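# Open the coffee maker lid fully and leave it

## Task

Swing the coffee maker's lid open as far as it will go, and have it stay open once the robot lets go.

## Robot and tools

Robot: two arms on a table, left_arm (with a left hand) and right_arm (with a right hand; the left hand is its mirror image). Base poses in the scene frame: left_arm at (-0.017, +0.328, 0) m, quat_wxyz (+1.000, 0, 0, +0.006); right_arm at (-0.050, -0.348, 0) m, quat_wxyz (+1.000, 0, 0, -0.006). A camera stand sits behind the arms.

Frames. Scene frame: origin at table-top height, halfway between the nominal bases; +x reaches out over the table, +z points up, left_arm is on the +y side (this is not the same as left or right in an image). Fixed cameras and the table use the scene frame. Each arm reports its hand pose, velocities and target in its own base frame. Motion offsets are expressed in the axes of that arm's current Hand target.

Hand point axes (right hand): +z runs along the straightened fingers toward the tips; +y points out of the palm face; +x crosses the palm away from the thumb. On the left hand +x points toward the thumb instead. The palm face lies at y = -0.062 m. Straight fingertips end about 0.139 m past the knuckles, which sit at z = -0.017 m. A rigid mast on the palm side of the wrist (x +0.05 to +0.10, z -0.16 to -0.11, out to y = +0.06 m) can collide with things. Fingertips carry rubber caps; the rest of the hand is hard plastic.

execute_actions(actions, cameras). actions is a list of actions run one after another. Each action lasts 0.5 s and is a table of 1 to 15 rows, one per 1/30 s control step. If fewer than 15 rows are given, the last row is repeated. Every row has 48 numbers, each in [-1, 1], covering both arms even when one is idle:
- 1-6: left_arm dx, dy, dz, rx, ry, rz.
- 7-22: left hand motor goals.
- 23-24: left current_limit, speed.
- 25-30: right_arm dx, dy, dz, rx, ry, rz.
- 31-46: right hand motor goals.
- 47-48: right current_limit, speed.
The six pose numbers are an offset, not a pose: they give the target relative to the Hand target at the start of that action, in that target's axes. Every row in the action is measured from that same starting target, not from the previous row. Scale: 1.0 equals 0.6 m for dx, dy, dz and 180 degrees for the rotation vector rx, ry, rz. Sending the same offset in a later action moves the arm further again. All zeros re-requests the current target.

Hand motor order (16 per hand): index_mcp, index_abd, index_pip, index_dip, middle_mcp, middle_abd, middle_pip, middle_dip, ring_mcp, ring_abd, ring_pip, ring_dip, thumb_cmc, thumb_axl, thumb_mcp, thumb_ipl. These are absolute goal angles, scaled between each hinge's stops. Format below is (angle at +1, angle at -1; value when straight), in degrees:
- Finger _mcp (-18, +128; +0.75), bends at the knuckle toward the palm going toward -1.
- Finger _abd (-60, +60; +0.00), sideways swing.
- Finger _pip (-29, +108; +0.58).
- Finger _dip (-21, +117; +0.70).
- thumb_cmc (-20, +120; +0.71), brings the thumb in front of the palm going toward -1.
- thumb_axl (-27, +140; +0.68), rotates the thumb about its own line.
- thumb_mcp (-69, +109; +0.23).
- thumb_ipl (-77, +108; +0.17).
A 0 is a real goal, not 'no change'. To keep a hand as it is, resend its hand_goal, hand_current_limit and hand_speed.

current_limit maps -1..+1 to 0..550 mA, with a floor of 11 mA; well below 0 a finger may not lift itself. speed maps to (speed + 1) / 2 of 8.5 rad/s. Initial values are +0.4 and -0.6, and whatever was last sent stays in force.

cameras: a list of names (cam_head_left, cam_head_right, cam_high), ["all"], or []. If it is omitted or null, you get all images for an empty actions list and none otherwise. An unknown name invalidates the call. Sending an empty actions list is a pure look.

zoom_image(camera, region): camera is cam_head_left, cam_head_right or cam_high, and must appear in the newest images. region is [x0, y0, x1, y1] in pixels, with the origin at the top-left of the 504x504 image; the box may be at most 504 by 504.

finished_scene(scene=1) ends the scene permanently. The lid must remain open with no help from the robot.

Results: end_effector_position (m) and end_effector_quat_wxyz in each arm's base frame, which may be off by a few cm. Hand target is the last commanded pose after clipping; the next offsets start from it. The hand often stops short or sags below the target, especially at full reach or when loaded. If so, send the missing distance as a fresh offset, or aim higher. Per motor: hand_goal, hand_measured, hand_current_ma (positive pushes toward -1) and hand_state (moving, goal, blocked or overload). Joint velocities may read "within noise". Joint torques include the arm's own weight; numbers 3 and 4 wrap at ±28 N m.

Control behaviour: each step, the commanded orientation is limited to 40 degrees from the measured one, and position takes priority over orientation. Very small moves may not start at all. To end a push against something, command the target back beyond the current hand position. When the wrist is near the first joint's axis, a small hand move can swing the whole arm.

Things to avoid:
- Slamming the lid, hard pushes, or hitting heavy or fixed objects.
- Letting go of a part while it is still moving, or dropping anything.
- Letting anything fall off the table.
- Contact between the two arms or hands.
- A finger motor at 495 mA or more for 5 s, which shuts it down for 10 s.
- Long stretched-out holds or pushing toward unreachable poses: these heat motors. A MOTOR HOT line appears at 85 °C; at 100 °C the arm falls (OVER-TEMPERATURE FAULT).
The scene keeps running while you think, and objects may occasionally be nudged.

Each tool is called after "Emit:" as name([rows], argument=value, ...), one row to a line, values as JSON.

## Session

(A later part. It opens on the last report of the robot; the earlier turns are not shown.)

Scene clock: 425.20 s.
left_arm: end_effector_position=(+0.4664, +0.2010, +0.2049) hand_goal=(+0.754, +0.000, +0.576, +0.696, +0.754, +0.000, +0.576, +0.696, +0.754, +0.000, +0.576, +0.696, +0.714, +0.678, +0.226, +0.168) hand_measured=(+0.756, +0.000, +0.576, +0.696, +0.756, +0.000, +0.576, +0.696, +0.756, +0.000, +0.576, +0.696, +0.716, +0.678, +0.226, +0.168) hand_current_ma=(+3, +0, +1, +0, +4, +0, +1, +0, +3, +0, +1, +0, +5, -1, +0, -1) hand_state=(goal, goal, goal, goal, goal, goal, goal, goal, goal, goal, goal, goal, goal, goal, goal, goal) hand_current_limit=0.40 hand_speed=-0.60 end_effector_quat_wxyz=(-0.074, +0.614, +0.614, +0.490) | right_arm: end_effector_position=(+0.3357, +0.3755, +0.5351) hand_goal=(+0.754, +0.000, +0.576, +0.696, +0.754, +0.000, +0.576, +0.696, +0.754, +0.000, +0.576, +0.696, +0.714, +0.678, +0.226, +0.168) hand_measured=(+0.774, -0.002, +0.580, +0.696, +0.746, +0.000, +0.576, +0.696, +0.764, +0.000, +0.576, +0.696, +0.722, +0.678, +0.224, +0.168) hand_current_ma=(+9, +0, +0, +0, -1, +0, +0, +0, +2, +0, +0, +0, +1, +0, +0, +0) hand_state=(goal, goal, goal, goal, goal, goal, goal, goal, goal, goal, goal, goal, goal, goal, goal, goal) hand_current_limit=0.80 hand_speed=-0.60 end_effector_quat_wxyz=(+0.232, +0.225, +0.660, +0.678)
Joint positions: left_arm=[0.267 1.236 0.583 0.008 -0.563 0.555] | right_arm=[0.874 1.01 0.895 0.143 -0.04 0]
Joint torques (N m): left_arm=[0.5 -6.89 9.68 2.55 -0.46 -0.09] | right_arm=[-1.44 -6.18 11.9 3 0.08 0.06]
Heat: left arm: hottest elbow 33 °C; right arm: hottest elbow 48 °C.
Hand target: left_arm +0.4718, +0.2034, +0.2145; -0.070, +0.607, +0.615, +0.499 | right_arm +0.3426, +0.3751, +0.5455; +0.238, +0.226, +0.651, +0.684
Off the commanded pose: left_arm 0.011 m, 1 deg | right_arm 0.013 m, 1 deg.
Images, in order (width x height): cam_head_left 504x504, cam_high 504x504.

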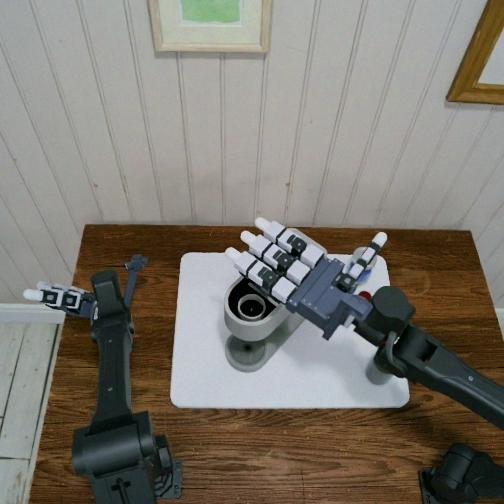

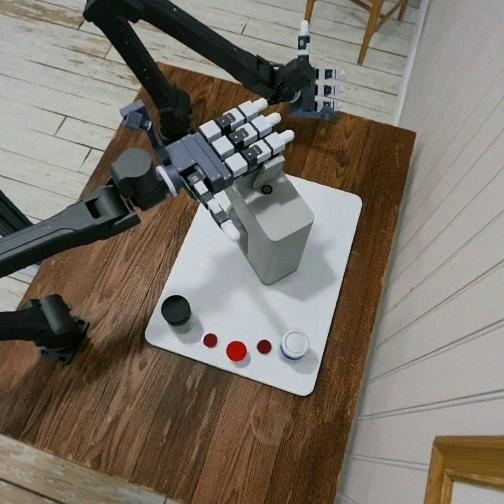

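Emit:
execute_actions([
  [[0,0,0,0,0,0,0.754,0,0.576,0.696,0.754,0,0.576,0.696,0.754,0,0.576,0.696,0.714,0.678,0.226,0.168,0.4,-0.6,0.05,0.01,0,0,0,0,0.754,0,0.576,0.696,0.754,0,0.576,0.696,0.754,0,0.576,0.696,0.714,0.678,0.226,0.168,0.8,-0.6]],
  [[0,0,0,0,0,0,0.754,0,0.576,0.696,0.754,0,0.576,0.696,0.754,0,0.576,0.696,0.714,0.678,0.226,0.168,0.4,-0.6,0.05,-0.03,0,0,0,0,0.754,0,0.576,0.696,0.754,0,0.576,0.696,0.754,0,0.576,0.696,0.714,0.678,0.226,0.168,0.8,-0.6]],
  [[0,0,0,0,0,0,0.754,0,0.576,0.696,0.754,0,0.576,0.696,0.754,0,0.576,0.696,0.714,0.678,0.226,0.168,0.4,-0.6,0,-0.04,0,0,0,0,0.754,0,0.576,0.696,0.754,0,0.576,0.696,0.754,0,0.576,0.696,0.714,0.678,0.226,0.168,0.8,-0.6]],
], cameras=["all"])

Emit:
zoom_image(camera="cam_head_left", region=[180, 210, 340, 370])

Emit:
zoom_image(camera="cam_high", region=[150, 80, 310, 240])

Scene clock: 455.67 s.
left_arm: end_effector_position=(+0.4664, +0.2010, +0.2049) hand_goal=(+0.754, +0.000, +0.576, +0.696, +0.754, +0.000, +0.576, +0.696, +0.754, +0.000, +0.576, +0.696, +0.714, +0.678, +0.226, +0.168) hand_measured=(+0.756, +0.000, +0.576, +0.696, +0.756, +0.000, +0.576, +0.696, +0.756, +0.000, +0.576, +0.696, +0.716, +0.678, +0.226, +0.168) hand_current_ma=(+3, +0, +1, +0, +4, +0, +1, +0, +3, +0, +1, +0, +5, -1, +0, -1) hand_state=(goal, goal, goal, goal, goal, goal, goal, goal, goal, goal, goal, goal, goal, goal, goal, goal) hand_current_limit=0.40 hand_speed=-0.60 end_effector_quat_wxyz=(-0.074, +0.614, +0.614, +0.490) | right_arm: end_effector_position=(+0.2970, +0.4111, +0.5063) hand_goal=(+0.754, +0.000, +0.576, +0.696, +0.754, +0.000, +0.576, +0.696, +0.754, +0.000, +0.576, +0.696, +0.714, +0.678, +0.226, +0.168) hand_measured=(+0.768, -0.002, +0.580, +0.696, +0.758, -0.004, +0.576, +0.696, +0.764, +0.000, +0.576, +0.696, +0.722, +0.678, +0.226, +0.168) hand_current_ma=(+4, +0, +0, +0, +0, +0, +0, +0, +2, +0, +0, +0, +1, +0, +0, +0) hand_state=(goal, goal, goal, goal, goal, goal, goal, goal, goal, goal, goal, goal, goal, goal, goal, goal) hand_current_limit=0.80 hand_speed=-0.60 end_effector_quat_wxyz=(+0.234, +0.229, +0.657, +0.679)
Joint positions: left_arm=[0.267 1.236 0.583 0.008 -0.563 0.555] | right_arm=[1.036 1.045 0.839 0.237 0.132 0]
Joint torques (N m): left_arm=[0.44 -6.77 9.68 2.43 -0.44 -0.09] | right_arm=[-0.38 -6.71 10.24 3.73 0.2 0.01]
Heat: left arm: hottest elbow 33 °C; right arm: hottest elbow 45 °C.
Hand target: left_arm +0.4718, +0.2034, +0.2145; -0.070, +0.607, +0.615, +0.499 | right_arm +0.2968, +0.4136, +0.5095; +0.238, +0.226, +0.651, +0.684
Off the commanded pose: left_arm 0.011 m, 1 deg | right_arm 0.004 m, 1 deg.

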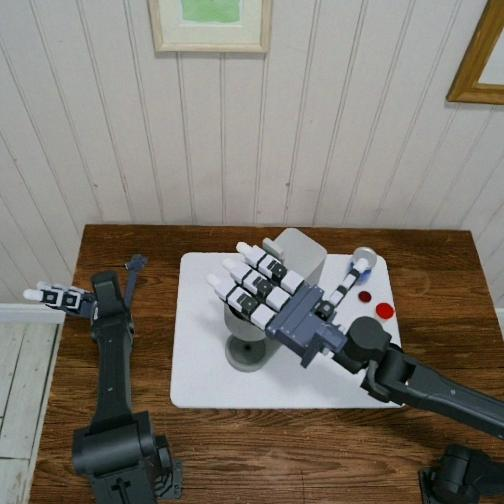

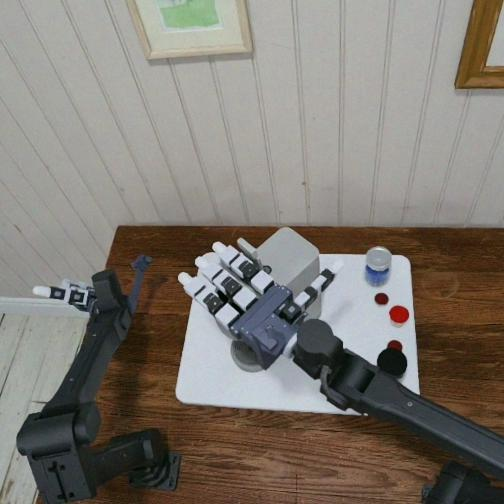

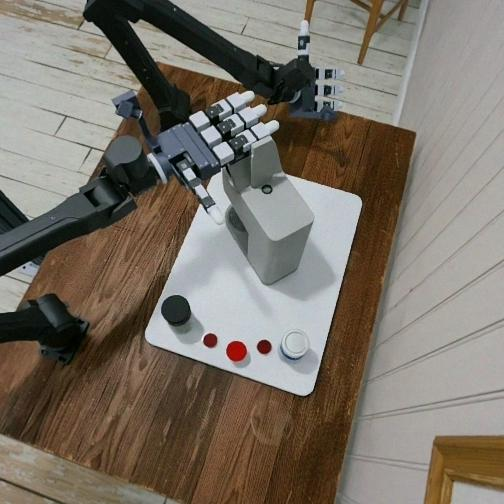

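Scaled by 3.150 from the camera's 504x504 image, which has a finer 720x720 frame.

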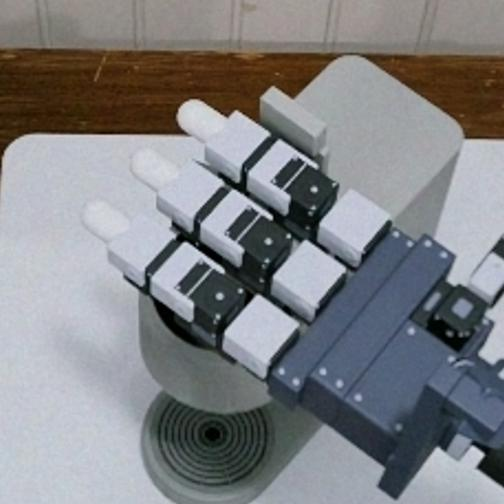

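Scaled by 3.150 from the camera's 504x504 image, which has a finer 720x720 frame.

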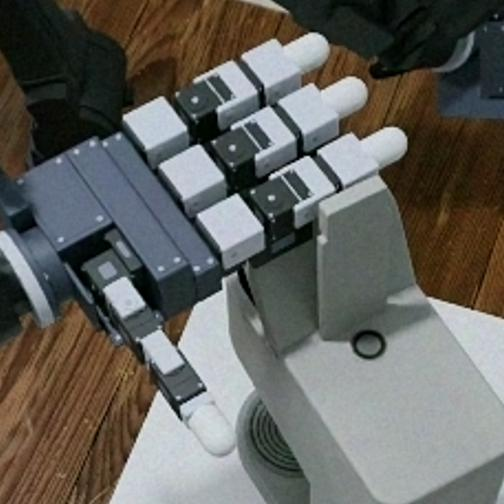

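Emit:
execute_actions([
  [[0,0,0,0,0,0,0.754,0,0.576,0.696,0.754,0,0.576,0.696,0.754,0,0.576,0.696,0.714,0.678,0.226,0.168,0.4,-0.6,0.02,-0.04,0,0,0,0,0.754,0,0.576,0.696,0.754,0,0.576,0.696,0.754,0,0.576,0.696,0.714,0.678,0.226,0.168,0.8,-0.6]],
  [[0,0,0,0,0,0,0.754,0,0.576,0.696,0.754,0,0.576,0.696,0.754,0,0.576,0.696,0.714,0.678,0.226,0.168,0.4,-0.6,0,-0.03,0,0,0,0,0.754,0,0.576,0.696,0.754,0,0.576,0.696,0.754,0,0.576,0.696,0.714,0.678,0.226,0.168,0.8,-0.6]],
], cameras=["all"])

Emit:
zoom_image(camera="cam_head_left", region=[180, 210, 340, 370])

Emit:
zoom_image(camera="cam_high", region=[150, 80, 310, 240])

Scene clock: 474.70 s.
left_arm: end_effector_position=(+0.4664, +0.2010, +0.2049) hand_goal=(+0.754, +0.000, +0.576, +0.696, +0.754, +0.000, +0.576, +0.696, +0.754, +0.000, +0.576, +0.696, +0.714, +0.678, +0.226, +0.168) hand_measured=(+0.756, +0.000, +0.576, +0.696, +0.756, +0.000, +0.576, +0.696, +0.756, +0.000, +0.576, +0.696, +0.716, +0.678, +0.226, +0.168) hand_current_ma=(+3, +0, +1, +0, +4, +0, +1, +0, +3, +0, +1, +0, +5, -1, +0, -1) hand_state=(goal, goal, goal, goal, goal, goal, goal, goal, goal, goal, goal, goal, goal, goal, goal, goal) hand_current_limit=0.40 hand_speed=-0.60 end_effector_quat_wxyz=(-0.074, +0.614, +0.614, +0.490) | right_arm: end_effector_position=(+0.2799, +0.4161, +0.4913) hand_goal=(+0.754, +0.000, +0.576, +0.696, +0.754, +0.000, +0.576, +0.696, +0.754, +0.000, +0.576, +0.696, +0.714, +0.678, +0.226, +0.168) hand_measured=(+0.740, -0.004, +0.580, +0.696, +0.782, -0.004, +0.576, +0.696, +0.764, +0.000, +0.576, +0.696, +0.722, +0.678, +0.226, +0.168) hand_current_ma=(-5, +0, +0, +0, +17, +0, +0, +0, +2, +0, +0, +0, +1, +0, +0, +0) hand_state=(goal, goal, goal, goal, blocked, goal, goal, goal, goal, goal, goal, goal, goal, goal, goal, goal) hand_current_limit=0.80 hand_speed=-0.60 end_effector_quat_wxyz=(+0.238, +0.216, +0.639, +0.699)
Joint positions: left_arm=[0.267 1.236 0.583 0.008 -0.563 0.555] | right_arm=[1.076 1.072 0.776 0.387 0.158 -0.016]
Joint torques (N m): left_arm=[0.5 -6.95 9.74 2.44 -0.48 -0.08] | right_arm=[-0.85 -5.66 8.55 2.65 0.47 0.04]
Heat: left arm: hottest elbow 33 °C; right arm: hottest elbow 45 °C.
Hand target: left_arm +0.4718, +0.2034, +0.2145; -0.070, +0.607, +0.615, +0.499 | right_arm +0.2887, +0.4226, +0.4676; +0.238, +0.226, +0.651, +0.684
Off the commanded pose: left_arm 0.011 m, 1 deg | right_arm 0.026 m, 3 deg.

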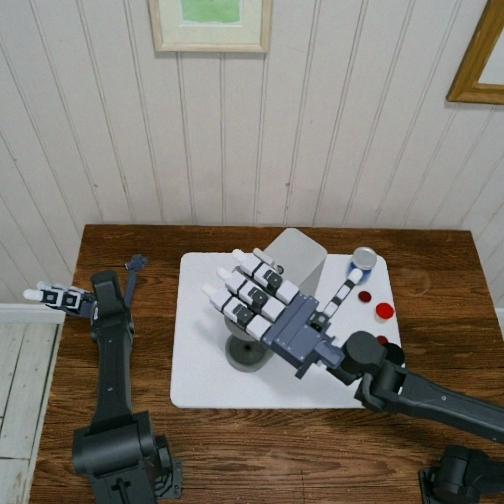

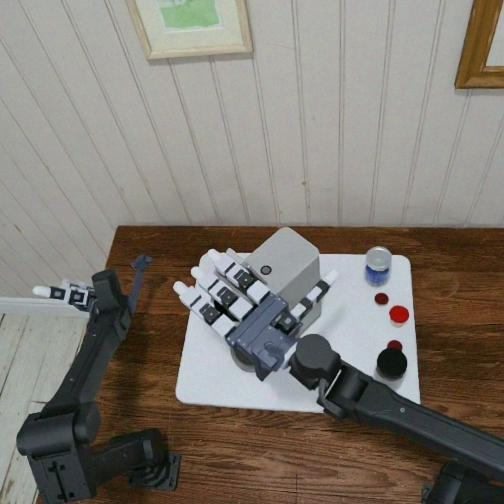

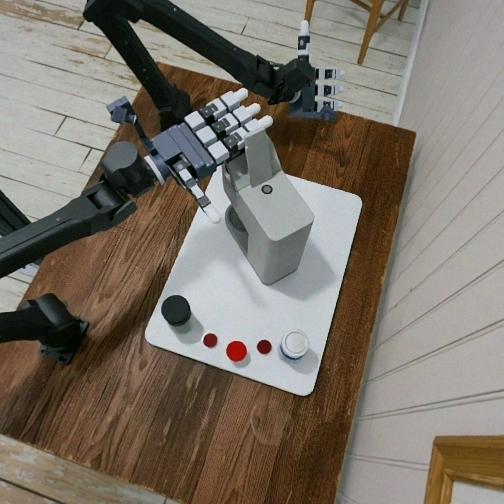

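Scaled by 3.150 from the camera's 504x504 image, which has a finer 720x720 frame.

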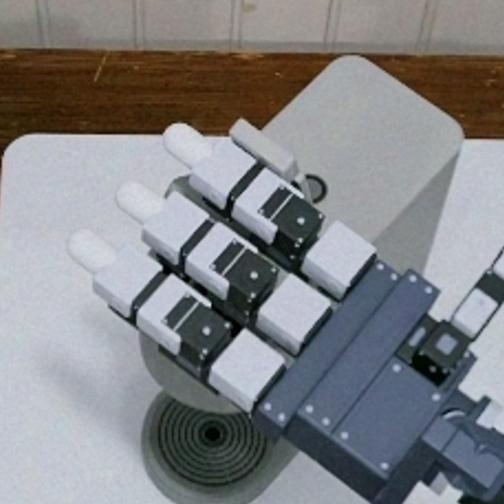

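Scaled by 3.150 from the camera's 504x504 image, which has a finer 720x720 frame.

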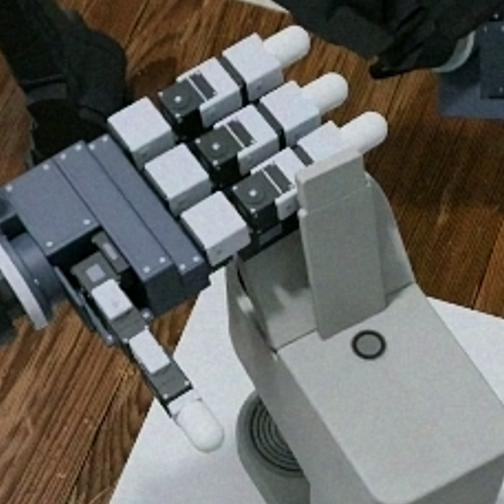

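Emit:
zoom_image(camera="cam_head_right", region=[160, 220, 300, 360])

Emit:
zoom_image(camera="cam_high", region=[200, 90, 290, 200])

Emit:
zoom_image(camera="cam_head_left", region=[210, 230, 300, 320])

Scaled by 3.600 from the camera's 504x504 image, which has a finer 720x720 frame.

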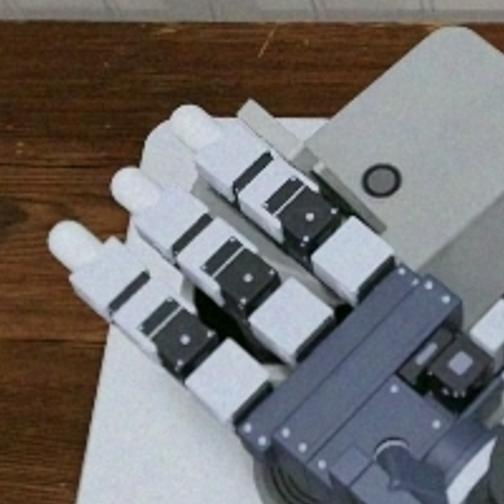

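Scaled by 4.582 from the camera's 504x504 image, which has a finer 720x720 frame.

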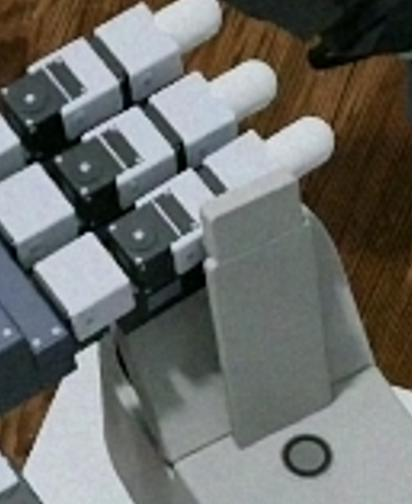

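Scaled by 5.600 from the camera's 504x504 image, which has a finer 720x720 frame.

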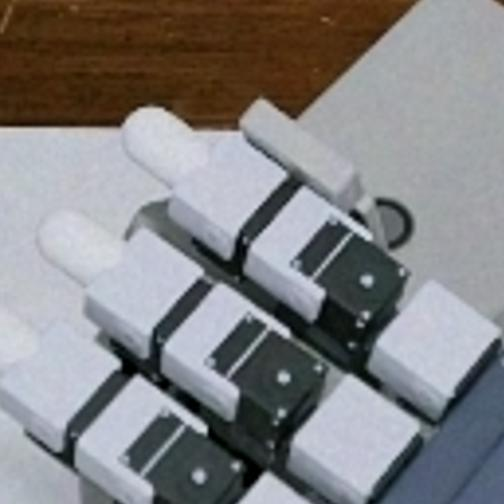

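Emit:
execute_actions([
  [[0,0,0,0,0,0,0.754,0,0.576,0.696,0.754,0,0.576,0.696,0.754,0,0.576,0.696,0.714,0.678,0.226,0.168,0.4,-0.6,-0.03,0.03,0,0,0,0,0.754,0,0.576,0.696,0.754,0,0.576,0.696,0.754,0,0.576,0.696,0.714,0.678,0.226,0.168,0.8,-0.6]],
  [[0,0,0,0,0,0,0.754,0,0.576,0.696,0.754,0,0.576,0.696,0.754,0,0.576,0.696,0.714,0.678,0.226,0.168,0.4,-0.6,-0.05,0.01,0,0,0,0,0.754,0,0.576,0.696,0.754,0,0.576,0.696,0.754,0,0.576,0.696,0.714,0.678,0.226,0.168,0.8,-0.6]],
], cameras=["cam_head_left","cam_head_right","cam_high"])

Emit:
zoom_image(camera="cam_head_left", region=[180, 210, 340, 370])

Emit:
zoom_image(camera="cam_high", region=[200, 90, 310, 200])

Scene clock: 540.83 s.
left_arm: end_effector_position=(+0.4664, +0.2010, +0.2049) hand_goal=(+0.754, +0.000, +0.576, +0.696, +0.754, +0.000, +0.576, +0.696, +0.754, +0.000, +0.576, +0.696, +0.714, +0.678, +0.226, +0.168) hand_measured=(+0.756, +0.000, +0.576, +0.696, +0.756, +0.000, +0.576, +0.696, +0.756, +0.000, +0.576, +0.696, +0.716, +0.678, +0.226, +0.168) hand_current_ma=(+3, +0, +1, +0, +4, +0, +1, +0, +3, +0, +1, +0, +5, -1, +0, -1) hand_state=(goal, goal, goal, goal, goal, goal, goal, goal, goal, goal, goal, goal, goal, goal, goal, goal) hand_current_limit=0.40 hand_speed=-0.60 end_effector_quat_wxyz=(-0.074, +0.614, +0.614, +0.490) | right_arm: end_effector_position=(+0.3046, +0.3903, +0.5029) hand_goal=(+0.754, +0.000, +0.576, +0.696, +0.754, +0.000, +0.576, +0.696, +0.754, +0.000, +0.576, +0.696, +0.714, +0.678, +0.226, +0.168) hand_measured=(+0.760, -0.002, +0.580, +0.696, +0.706, -0.004, +0.562, +0.696, +0.764, +0.000, +0.576, +0.696, +0.722, +0.678, +0.226, +0.168) hand_current_ma=(+1, +0, +0, +0, -47, +0, -4, +0, +2, +0, +0, +0, +2, +0, +0, +0) hand_state=(goal, goal, goal, goal, blocked, goal, goal, goal, goal, goal, goal, goal, goal, goal, goal, goal) hand_current_limit=0.80 hand_speed=-0.60 end_effector_quat_wxyz=(+0.231, +0.207, +0.640, +0.702)
Joint positions: left_arm=[0.267 1.236 0.583 0.008 -0.563 0.555] | right_arm=[0.961 1.034 0.781 0.347 0.02 -0.007]
Joint torques (N m): left_arm=[0.38 -6.95 9.65 2.51 -0.45 -0.08] | right_arm=[-2.9 -5.66 11.11 0.9 0.44 0.12]
Heat: left arm: hottest elbow 33 °C; right arm: hottest elbow 40 °C.
Hand target: left_arm +0.4718, +0.2034, +0.2145; -0.070, +0.607, +0.615, +0.499 | right_arm +0.3255, +0.3920, +0.4916; +0.238, +0.226, +0.651, +0.684
Off the commanded pose: left_arm 0.011 m, 1 deg | right_arm 0.024 m, 3 deg.

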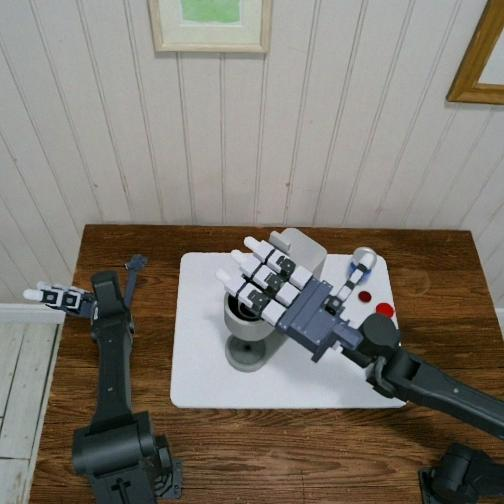

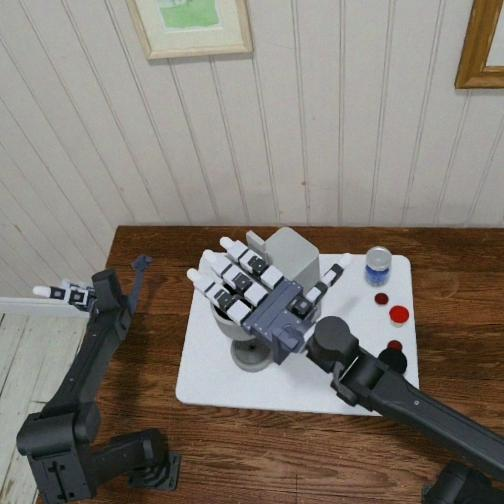

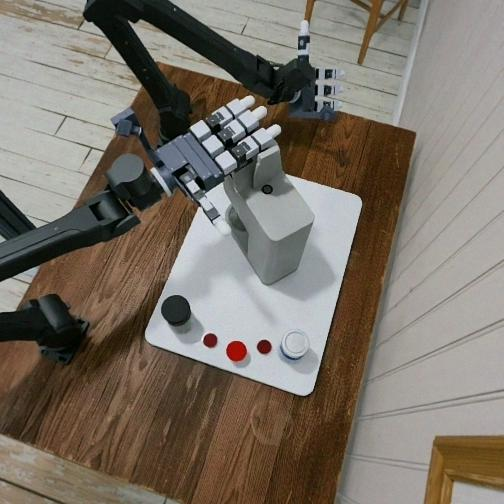

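Scaled by 3.150 from the camera's 504x504 image, which has a finer 720x720 frame.

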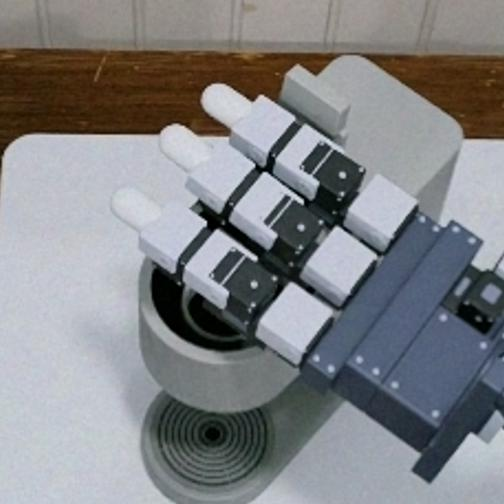

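Scaled by 4.582 from the camera's 504x504 image, which has a finer 720x720 frame.

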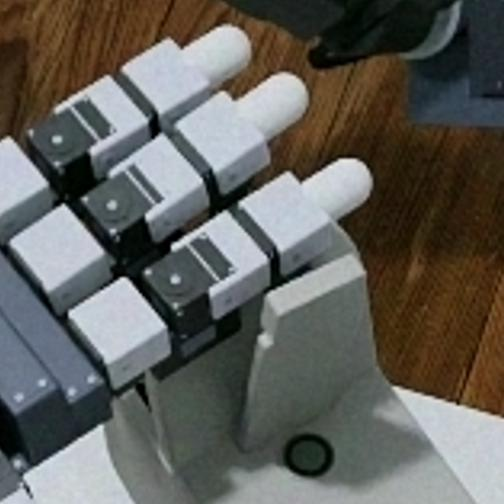

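Emit:
execute_actions([
  [[0,0,0,0,0,0,0.754,0,0.576,0.696,0.754,0,0.576,0.696,0.754,0,0.576,0.696,0.714,0.678,0.226,0.168,0.4,-0.6,-0.05,0.005,0,0,0,0,0.754,0,0.576,0.696,0.754,0,0.576,0.696,0.754,0,0.576,0.696,0.714,0.678,0.226,0.168,0.8,-0.6]],
  [[0,0,0,0,0,0,0.754,0,0.576,0.696,0.754,0,0.576,0.696,0.754,0,0.576,0.696,0.714,0.678,0.226,0.168,0.4,-0.6,-0.03,0,0,0,0,0,0.754,0,0.576,0.696,0.754,0,0.576,0.696,0.754,0,0.576,0.696,0.714,0.678,0.226,0.168,0.8,-0.6]],
], cameras=["cam_head_left","cam_head_right","cam_high"])

Emit:
zoom_image(camera="cam_head_left", region=[180, 210, 340, 370])

Emit:
zoom_image(camera="cam_high", region=[200, 90, 310, 200])

Scene clock: 560.50 s.
left_arm: end_effector_position=(+0.4664, +0.2010, +0.2049) hand_goal=(+0.754, +0.000, +0.576, +0.696, +0.754, +0.000, +0.576, +0.696, +0.754, +0.000, +0.576, +0.696, +0.714, +0.678, +0.226, +0.168) hand_measured=(+0.756, +0.000, +0.576, +0.696, +0.756, +0.000, +0.576, +0.696, +0.756, +0.000, +0.576, +0.696, +0.716, +0.678, +0.226, +0.168) hand_current_ma=(+3, +0, +1, +0, +4, +0, +1, +0, +3, +0, +1, +0, +5, -1, +0, -1) hand_state=(goal, goal, goal, goal, goal, goal, goal, goal, goal, goal, goal, goal, goal, goal, goal, goal) hand_current_limit=0.40 hand_speed=-0.60 end_effector_quat_wxyz=(-0.074, +0.614, +0.614, +0.490) | right_arm: end_effector_position=(+0.3338, +0.3651, +0.5137) hand_goal=(+0.754, +0.000, +0.576, +0.696, +0.754, +0.000, +0.576, +0.696, +0.754, +0.000, +0.576, +0.696, +0.714, +0.678, +0.226, +0.168) hand_measured=(+0.762, -0.002, +0.580, +0.696, +0.694, -0.004, +0.558, +0.696, +0.764, +0.000, +0.576, +0.696, +0.722, +0.678, +0.226, +0.168) hand_current_ma=(+1, +0, +0, +0, -69, +0, -7, +0, +2, +0, +0, +0, +2, +0, +0, +0) hand_state=(goal, goal, goal, goal, blocked, goal, goal, goal, goal, goal, goal, goal, goal, goal, goal, goal) hand_current_limit=0.80 hand_speed=-0.60 end_effector_quat_wxyz=(+0.231, +0.195, +0.639, +0.707)
Joint positions: left_arm=[0.267 1.236 0.583 0.008 -0.563 0.555] | right_arm=[0.831 1.027 0.797 0.338 -0.129 -0.006]
Joint torques (N m): left_arm=[0.38 -6.77 9.66 2.44 -0.47 -0.07] | right_arm=[-3.84 -4.6 10.3 0.88 0.81 0.18]
Heat: left arm: hottest elbow 33 °C; right arm: hottest elbow 40 °C.
Hand target: left_arm +0.4718, +0.2034, +0.2145; -0.070, +0.607, +0.615, +0.499 | right_arm +0.3630, +0.3619, +0.4947; +0.238, +0.226, +0.651, +0.684
Off the commanded pose: left_arm 0.011 m, 1 deg | right_arm 0.035 m, 5 deg.

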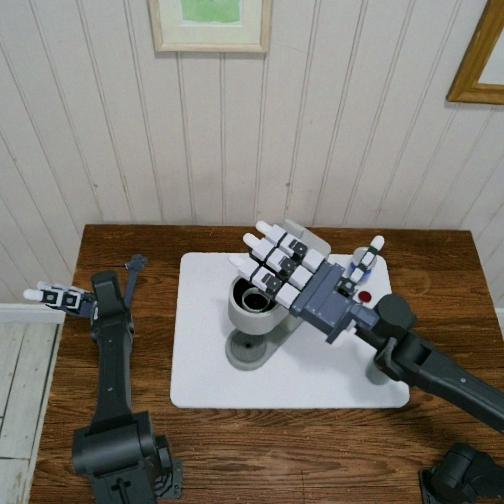

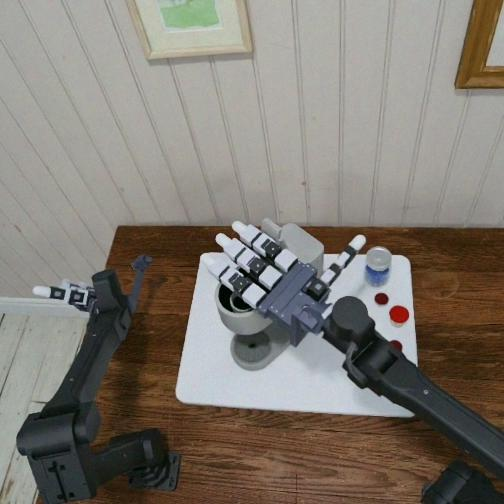

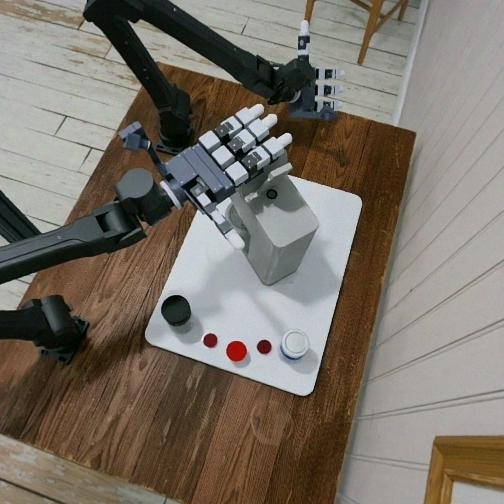

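Scaled by 3.150 from the camera's 504x504 image, which has a finer 720x720 frame.

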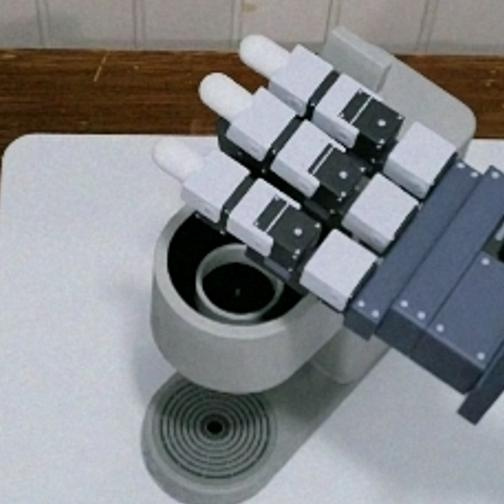

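Scaled by 4.582 from the camera's 504x504 image, which has a finer 720x720 frame.

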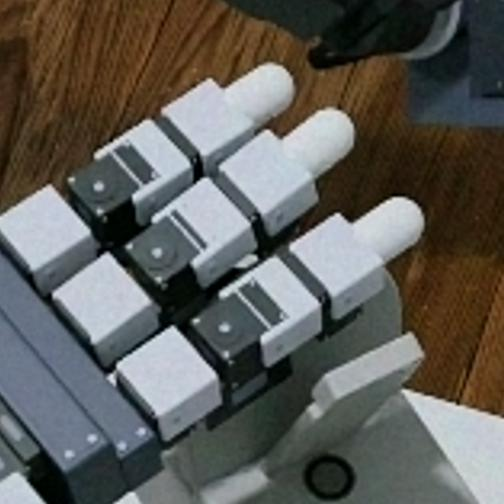

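Emit:
execute_actions([
  [[0,0,0,0,0,0,0.754,0,0.576,0.696,0.754,0,0.576,0.696,0.754,0,0.576,0.696,0.714,0.678,0.226,0.168,0.4,-0.6,0.025,0.01,0,0,0,0,0.754,0,0.576,0.696,0.754,0,0.576,0.696,0.754,0,0.576,0.696,0.714,0.678,0.226,0.168,0.8,-0.6]],
  [[0,0,0,0,0,0,0.754,0,0.576,0.696,0.754,0,0.576,0.696,0.754,0,0.576,0.696,0.714,0.678,0.226,0.168,0.4,-0.6,0.025,0.02,0,0,0,0,0.754,0,0.576,0.696,0.754,0,0.576,0.696,0.754,0,0.576,0.696,0.714,0.678,0.226,0.168,0.8,-0.6]],
], cameras=["cam_head_left","cam_high"])

Emit:
zoom_image(camera="cam_head_left", region=[180, 210, 340, 370])

Emit:
zoom_image(camera="cam_high", region=[200, 90, 310, 200])

Scene clock: 580.70 s.
left_arm: end_effector_position=(+0.4664, +0.2010, +0.2049) hand_goal=(+0.754, +0.000, +0.576, +0.696, +0.754, +0.000, +0.576, +0.696, +0.754, +0.000, +0.576, +0.696, +0.714, +0.678, +0.226, +0.168) hand_measured=(+0.756, +0.000, +0.576, +0.696, +0.756, +0.000, +0.576, +0.696, +0.756, +0.000, +0.576, +0.696, +0.716, +0.678, +0.226, +0.168) hand_current_ma=(+3, +0, +1, +0, +4, +0, +1, +0, +3, +0, +1, +0, +5, -1, +0, -1) hand_state=(goal, goal, goal, goal, goal, goal, goal, goal, goal, goal, goal, goal, goal, goal, goal, goal) hand_current_limit=0.40 hand_speed=-0.60 end_effector_quat_wxyz=(-0.074, +0.614, +0.614, +0.490) | right_arm: end_effector_position=(+0.3207, +0.3832, +0.5098) hand_goal=(+0.754, +0.000, +0.576, +0.696, +0.754, +0.000, +0.576, +0.696, +0.754, +0.000, +0.576, +0.696, +0.714, +0.678, +0.226, +0.168) hand_measured=(+0.762, -0.002, +0.580, +0.696, +0.694, -0.010, +0.556, +0.696, +0.764, +0.000, +0.576, +0.696, +0.722, +0.678, +0.226, +0.168) hand_current_ma=(+1, +0, +0, +0, -71, -2, -8, +0, +2, +0, +0, +0, +2, +0, +0, +0) hand_state=(goal, goal, goal, goal, blocked, goal, goal, goal, goal, goal, goal, goal, goal, goal, goal, goal) hand_current_limit=0.80 hand_speed=-0.60 end_effector_quat_wxyz=(+0.225, +0.204, +0.652, +0.694)
Joint positions: left_arm=[0.267 1.236 0.583 0.008 -0.563 0.555] | right_arm=[0.901 1.026 0.813 0.278 -0.053 -0.006]
Joint torques (N m): left_arm=[0.44 -6.83 9.72 2.45 -0.49 -0.08] | right_arm=[-1.9 -6.42 11.97 1.2 1.2 0.12]
Heat: left arm: hottest elbow 33 °C; right arm: hottest elbow 40 °C.
Hand target: left_arm +0.4718, +0.2034, +0.2145; -0.070, +0.607, +0.615, +0.499 | right_arm +0.3389, +0.3800, +0.5125; +0.238, +0.226, +0.651, +0.684
Off the commanded pose: left_arm 0.011 m, 1 deg | right_arm 0.019 m, 3 deg.
Images, in order (width x height): cam_head_left 504x504, cam_high 504x504.

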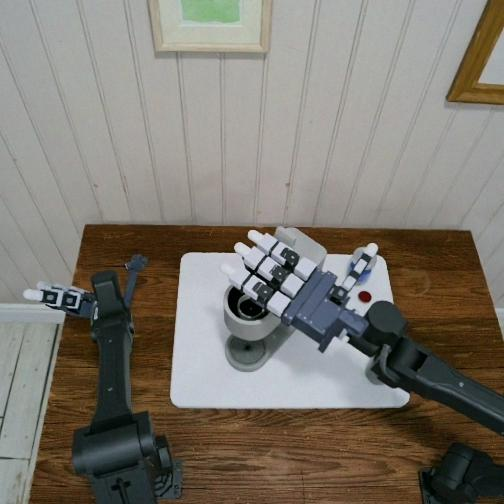

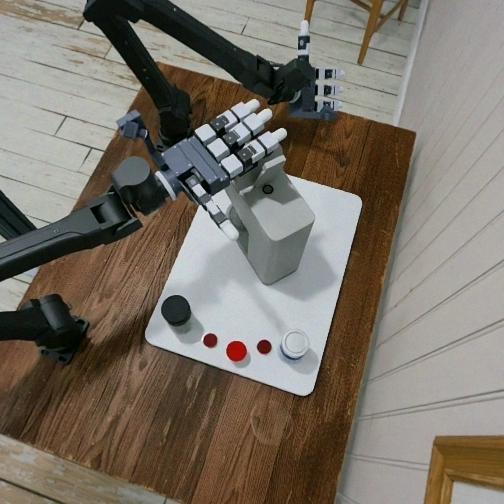

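Scaled by 3.150 from the camera's 504x504 image, which has a finer 720x720 frame.

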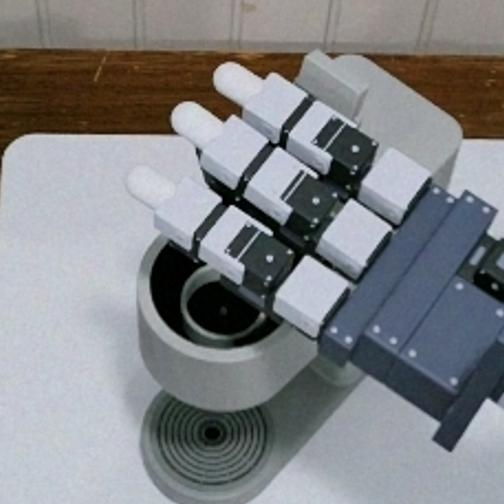

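Scaled by 4.582 from the camera's 504x504 image, which has a finer 720x720 frame.

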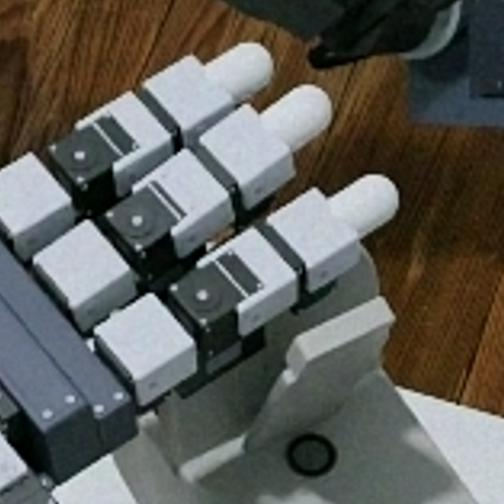

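Emit:
execute_actions([
  [[0,0,0,0,0,0,0.754,0,0.576,0.696,0.754,0,0.576,0.696,0.754,0,0.576,0.696,0.714,0.678,0.226,0.168,0.4,-0.6,0.015,0.04,0,0,0,0,0.754,0,0.576,0.696,0.754,0,0.576,0.696,0.754,0,0.576,0.696,0.714,0.678,0.226,0.168,0.8,-0.6]],
  [[0,0,0,0,0,0,0.754,0,0.576,0.696,0.754,0,0.576,0.696,0.754,0,0.576,0.696,0.714,0.678,0.226,0.168,0.4,-0.6,0.015,0.04,0,0,0,0,0.754,0,0.576,0.696,0.754,0,0.576,0.696,0.754,0,0.576,0.696,0.714,0.678,0.226,0.168,0.8,-0.6]],
], cameras=["cam_head_left","cam_high"])

Emit:
zoom_image(camera="cam_head_left", region=[180, 210, 340, 370])

Emit:
zoom_image(camera="cam_high", region=[200, 90, 310, 200])

Scene clock: 604.73 s.
left_arm: end_effector_position=(+0.4664, +0.2010, +0.2049) hand_goal=(+0.754, +0.000, +0.576, +0.696, +0.754, +0.000, +0.576, +0.696, +0.754, +0.000, +0.576, +0.696, +0.714, +0.678, +0.226, +0.168) hand_measured=(+0.756, +0.000, +0.576, +0.696, +0.756, +0.000, +0.576, +0.696, +0.756, +0.000, +0.576, +0.696, +0.716, +0.678, +0.226, +0.168) hand_current_ma=(+3, +0, +1, +0, +4, +0, +1, +0, +3, +0, +1, +0, +5, -1, +0, -1) hand_state=(goal, goal, goal, goal, goal, goal, goal, goal, goal, goal, goal, goal, goal, goal, goal, goal) hand_current_limit=0.40 hand_speed=-0.60 end_effector_quat_wxyz=(-0.074, +0.614, +0.614, +0.490) | right_arm: end_effector_position=(+0.3233, +0.3918, +0.5231) hand_goal=(+0.754, +0.000, +0.576, +0.696, +0.754, +0.000, +0.576, +0.696, +0.754, +0.000, +0.576, +0.696, +0.714, +0.678, +0.226, +0.168) hand_measured=(+0.762, -0.002, +0.580, +0.696, +0.752, -0.008, +0.572, +0.696, +0.764, +0.000, +0.576, +0.696, +0.722, +0.678, +0.226, +0.168) hand_current_ma=(+1, +0, +0, +0, +0, -1, -1, +0, +2, +0, +0, +0, +2, +0, +0, +0) hand_state=(goal, goal, goal, goal, goal, goal, goal, goal, goal, goal, goal, goal, goal, goal, goal, goal) hand_current_limit=0.80 hand_speed=-0.60 end_effector_quat_wxyz=(+0.230, +0.227, +0.672, +0.667)
Joint positions: left_arm=[0.267 1.236 0.583 0.008 -0.563 0.555] | right_arm=[0.932 1.018 0.889 0.123 0.02 -0.006]
Joint torques (N m): left_arm=[0.32 -6.89 9.68 2.43 -0.45 -0.08] | right_arm=[-0.21 -7.77 14.34 2.25 0.47 0.09]
Heat: left arm: hottest elbow 33 °C; right arm: hottest elbow 43 °C.
Hand target: left_arm +0.4718, +0.2034, +0.2145; -0.070, +0.607, +0.615, +0.499 | right_arm +0.3234, +0.3893, +0.5604; +0.238, +0.226, +0.651, +0.684
Off the commanded pose: left_arm 0.011 m, 1 deg | right_arm 0.037 m, 3 deg.
Images, in order (width x height): cam_head_left 504x504, cam_high 504x504.

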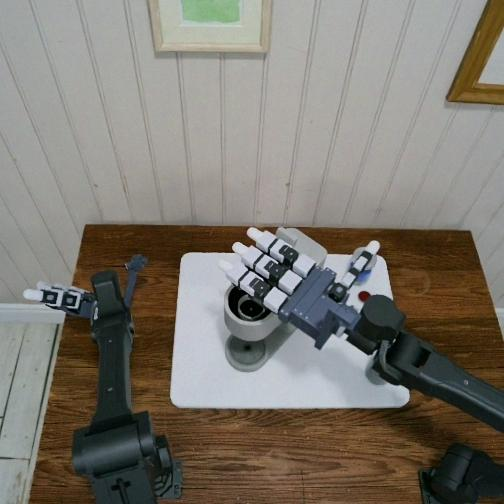

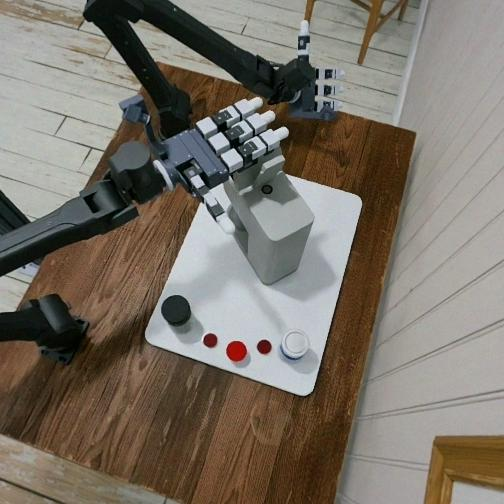

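Scaled by 3.150 from the camera's 504x504 image, which has a finer 720x720 frame.

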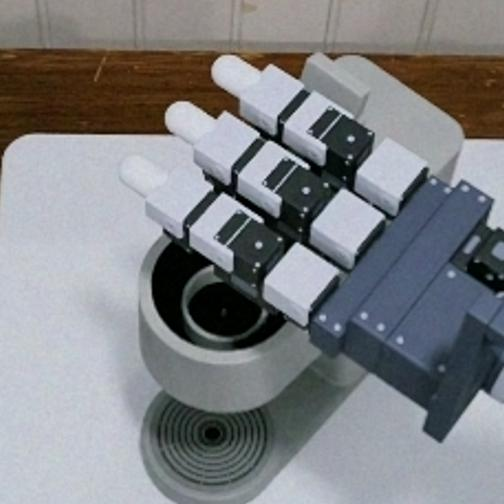

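Scaled by 4.582 from the camera's 504x504 image, which has a finer 720x720 frame.

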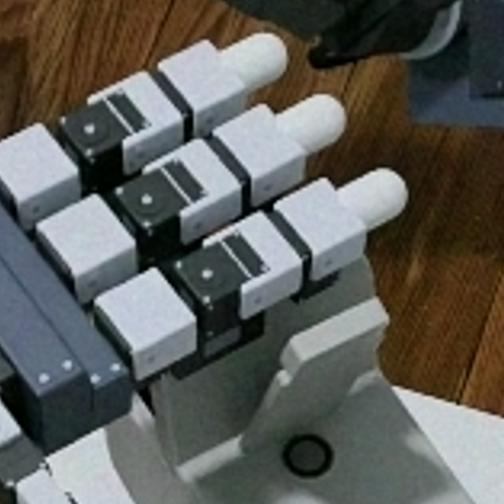

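Emit:
execute_actions([
  [[0,0,0,0,0,0,0.754,0,0.576,0.696,0.754,0,0.576,0.696,0.754,0,0.576,0.696,0.714,0.678,0.226,0.168,0.4,-0.6,0,0.05,0,0,0,0,0.754,0,0.576,0.696,0.754,0,0.576,0.696,0.754,0,0.576,0.696,0.714,0.678,0.226,0.168,0.4,-0.6]],
  [[0,0,0,0,0,0,0.754,0,0.576,0.696,0.754,0,0.576,0.696,0.754,0,0.576,0.696,0.714,0.678,0.226,0.168,0.4,-0.6,0,0.05,0,0,0,0,0.754,0,0.576,0.696,0.754,0,0.576,0.696,0.754,0,0.576,0.696,0.714,0.678,0.226,0.168,0.4,-0.6]],
  [[0,0,0,0,0,0,0.754,0,0.576,0.696,0.754,0,0.576,0.696,0.754,0,0.576,0.696,0.714,0.678,0.226,0.168,0.4,-0.6,0.03,0.02,0,0,0,0,0.754,0,0.576,0.696,0.754,0,0.576,0.696,0.754,0,0.576,0.696,0.714,0.678,0.226,0.168,0.4,-0.6]],
], cameras=["cam_head_left","cam_head_right","cam_high"])

Emit:
zoom_image(camera="cam_high", region=[200, 90, 330, 220])

Scene clock: 620.03 s.
left_arm: end_effector_position=(+0.4664, +0.2010, +0.2049) hand_goal=(+0.754, +0.000, +0.576, +0.696, +0.754, +0.000, +0.576, +0.696, +0.754, +0.000, +0.576, +0.696, +0.714, +0.678, +0.226, +0.168) hand_measured=(+0.756, +0.000, +0.576, +0.696, +0.756, +0.000, +0.576, +0.696, +0.756, +0.000, +0.576, +0.696, +0.716, +0.678, +0.226, +0.168) hand_current_ma=(+3, +0, +1, +0, +4, +0, +1, +0, +3, +0, +1, +0, +5, -1, +0, -1) hand_state=(goal, goal, goal, goal, goal, goal, goal, goal, goal, goal, goal, goal, goal, goal, goal, goal) hand_current_limit=0.40 hand_speed=-0.60 end_effector_quat_wxyz=(-0.074, +0.614, +0.614, +0.490) | right_arm: end_effector_position=(+0.3104, +0.4002, +0.5917) hand_goal=(+0.754, +0.000, +0.576, +0.696, +0.754, +0.000, +0.576, +0.696, +0.754, +0.000, +0.576, +0.696, +0.714, +0.678, +0.226, +0.168) hand_measured=(+0.762, -0.002, +0.580, +0.696, +0.764, -0.002, +0.576, +0.696, +0.764, +0.000, +0.576, +0.696, +0.722, +0.678, +0.226, +0.168) hand_current_ma=(+2, +0, +0, +0, +2, +0, +0, +0, +2, +0, +0, +0, +2, +0, +0, +0) hand_state=(goal, goal, goal, goal, goal, goal, goal, goal, goal, goal, goal, goal, goal, goal, goal, goal) hand_current_limit=0.40 hand_speed=-0.60 end_effector_quat_wxyz=(+0.233, +0.231, +0.673, +0.663)
Joint positions: left_arm=[0.267 1.236 0.583 0.008 -0.563 0.555] | right_arm=[0.983 1.009 1.067 -0.07 0.08 -0.006]
Joint torques (N m): left_arm=[0.56 -7.06 9.68 2.45 -0.46 -0.08] | right_arm=[0.15 -7.24 15.04 2.43 0.28 0.02]
Heat: left arm: hottest elbow 33 °C; right arm: hottest elbow 45 °C.
Hand target: left_arm +0.4718, +0.2034, +0.2145; -0.070, +0.607, +0.615, +0.499 | right_arm +0.3070, +0.3977, +0.6325; +0.238, +0.226, +0.651, +0.684
Off the commanded pose: left_arm 0.011 m, 1 deg | right_arm 0.041 m, 3 deg.

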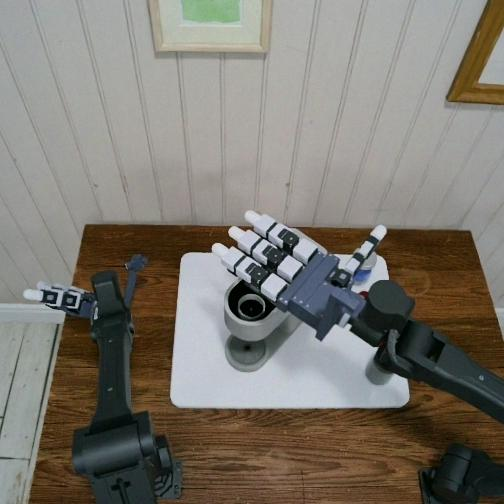

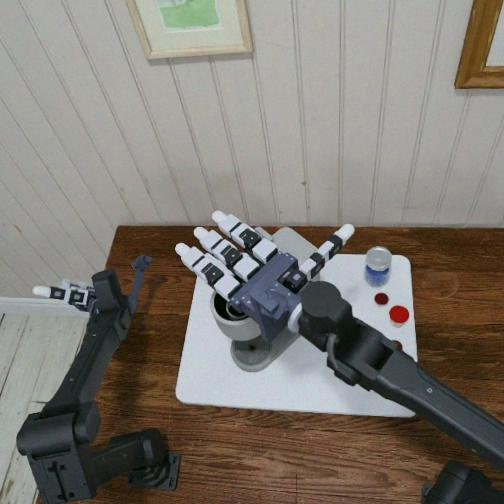

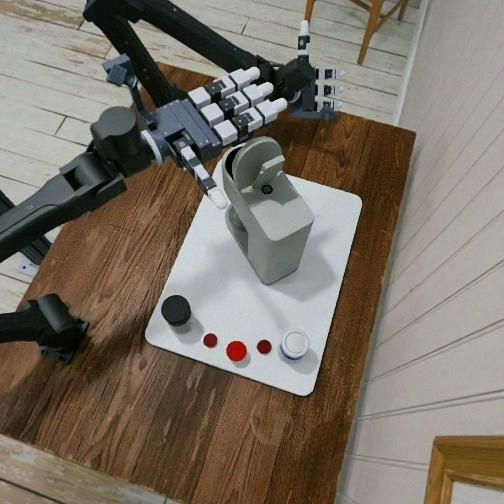

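Scaled by 3.877 from the camera's 504x504 image, which has a finer 720x720 frame.

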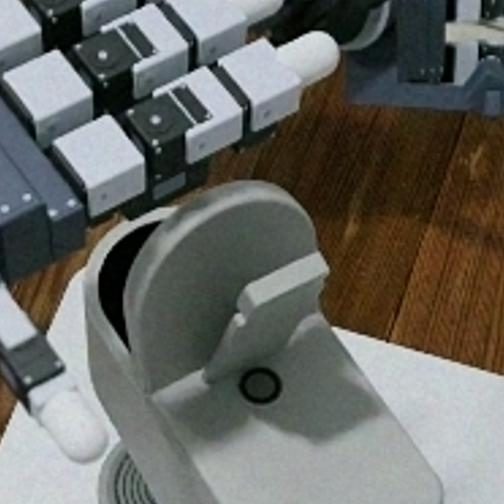

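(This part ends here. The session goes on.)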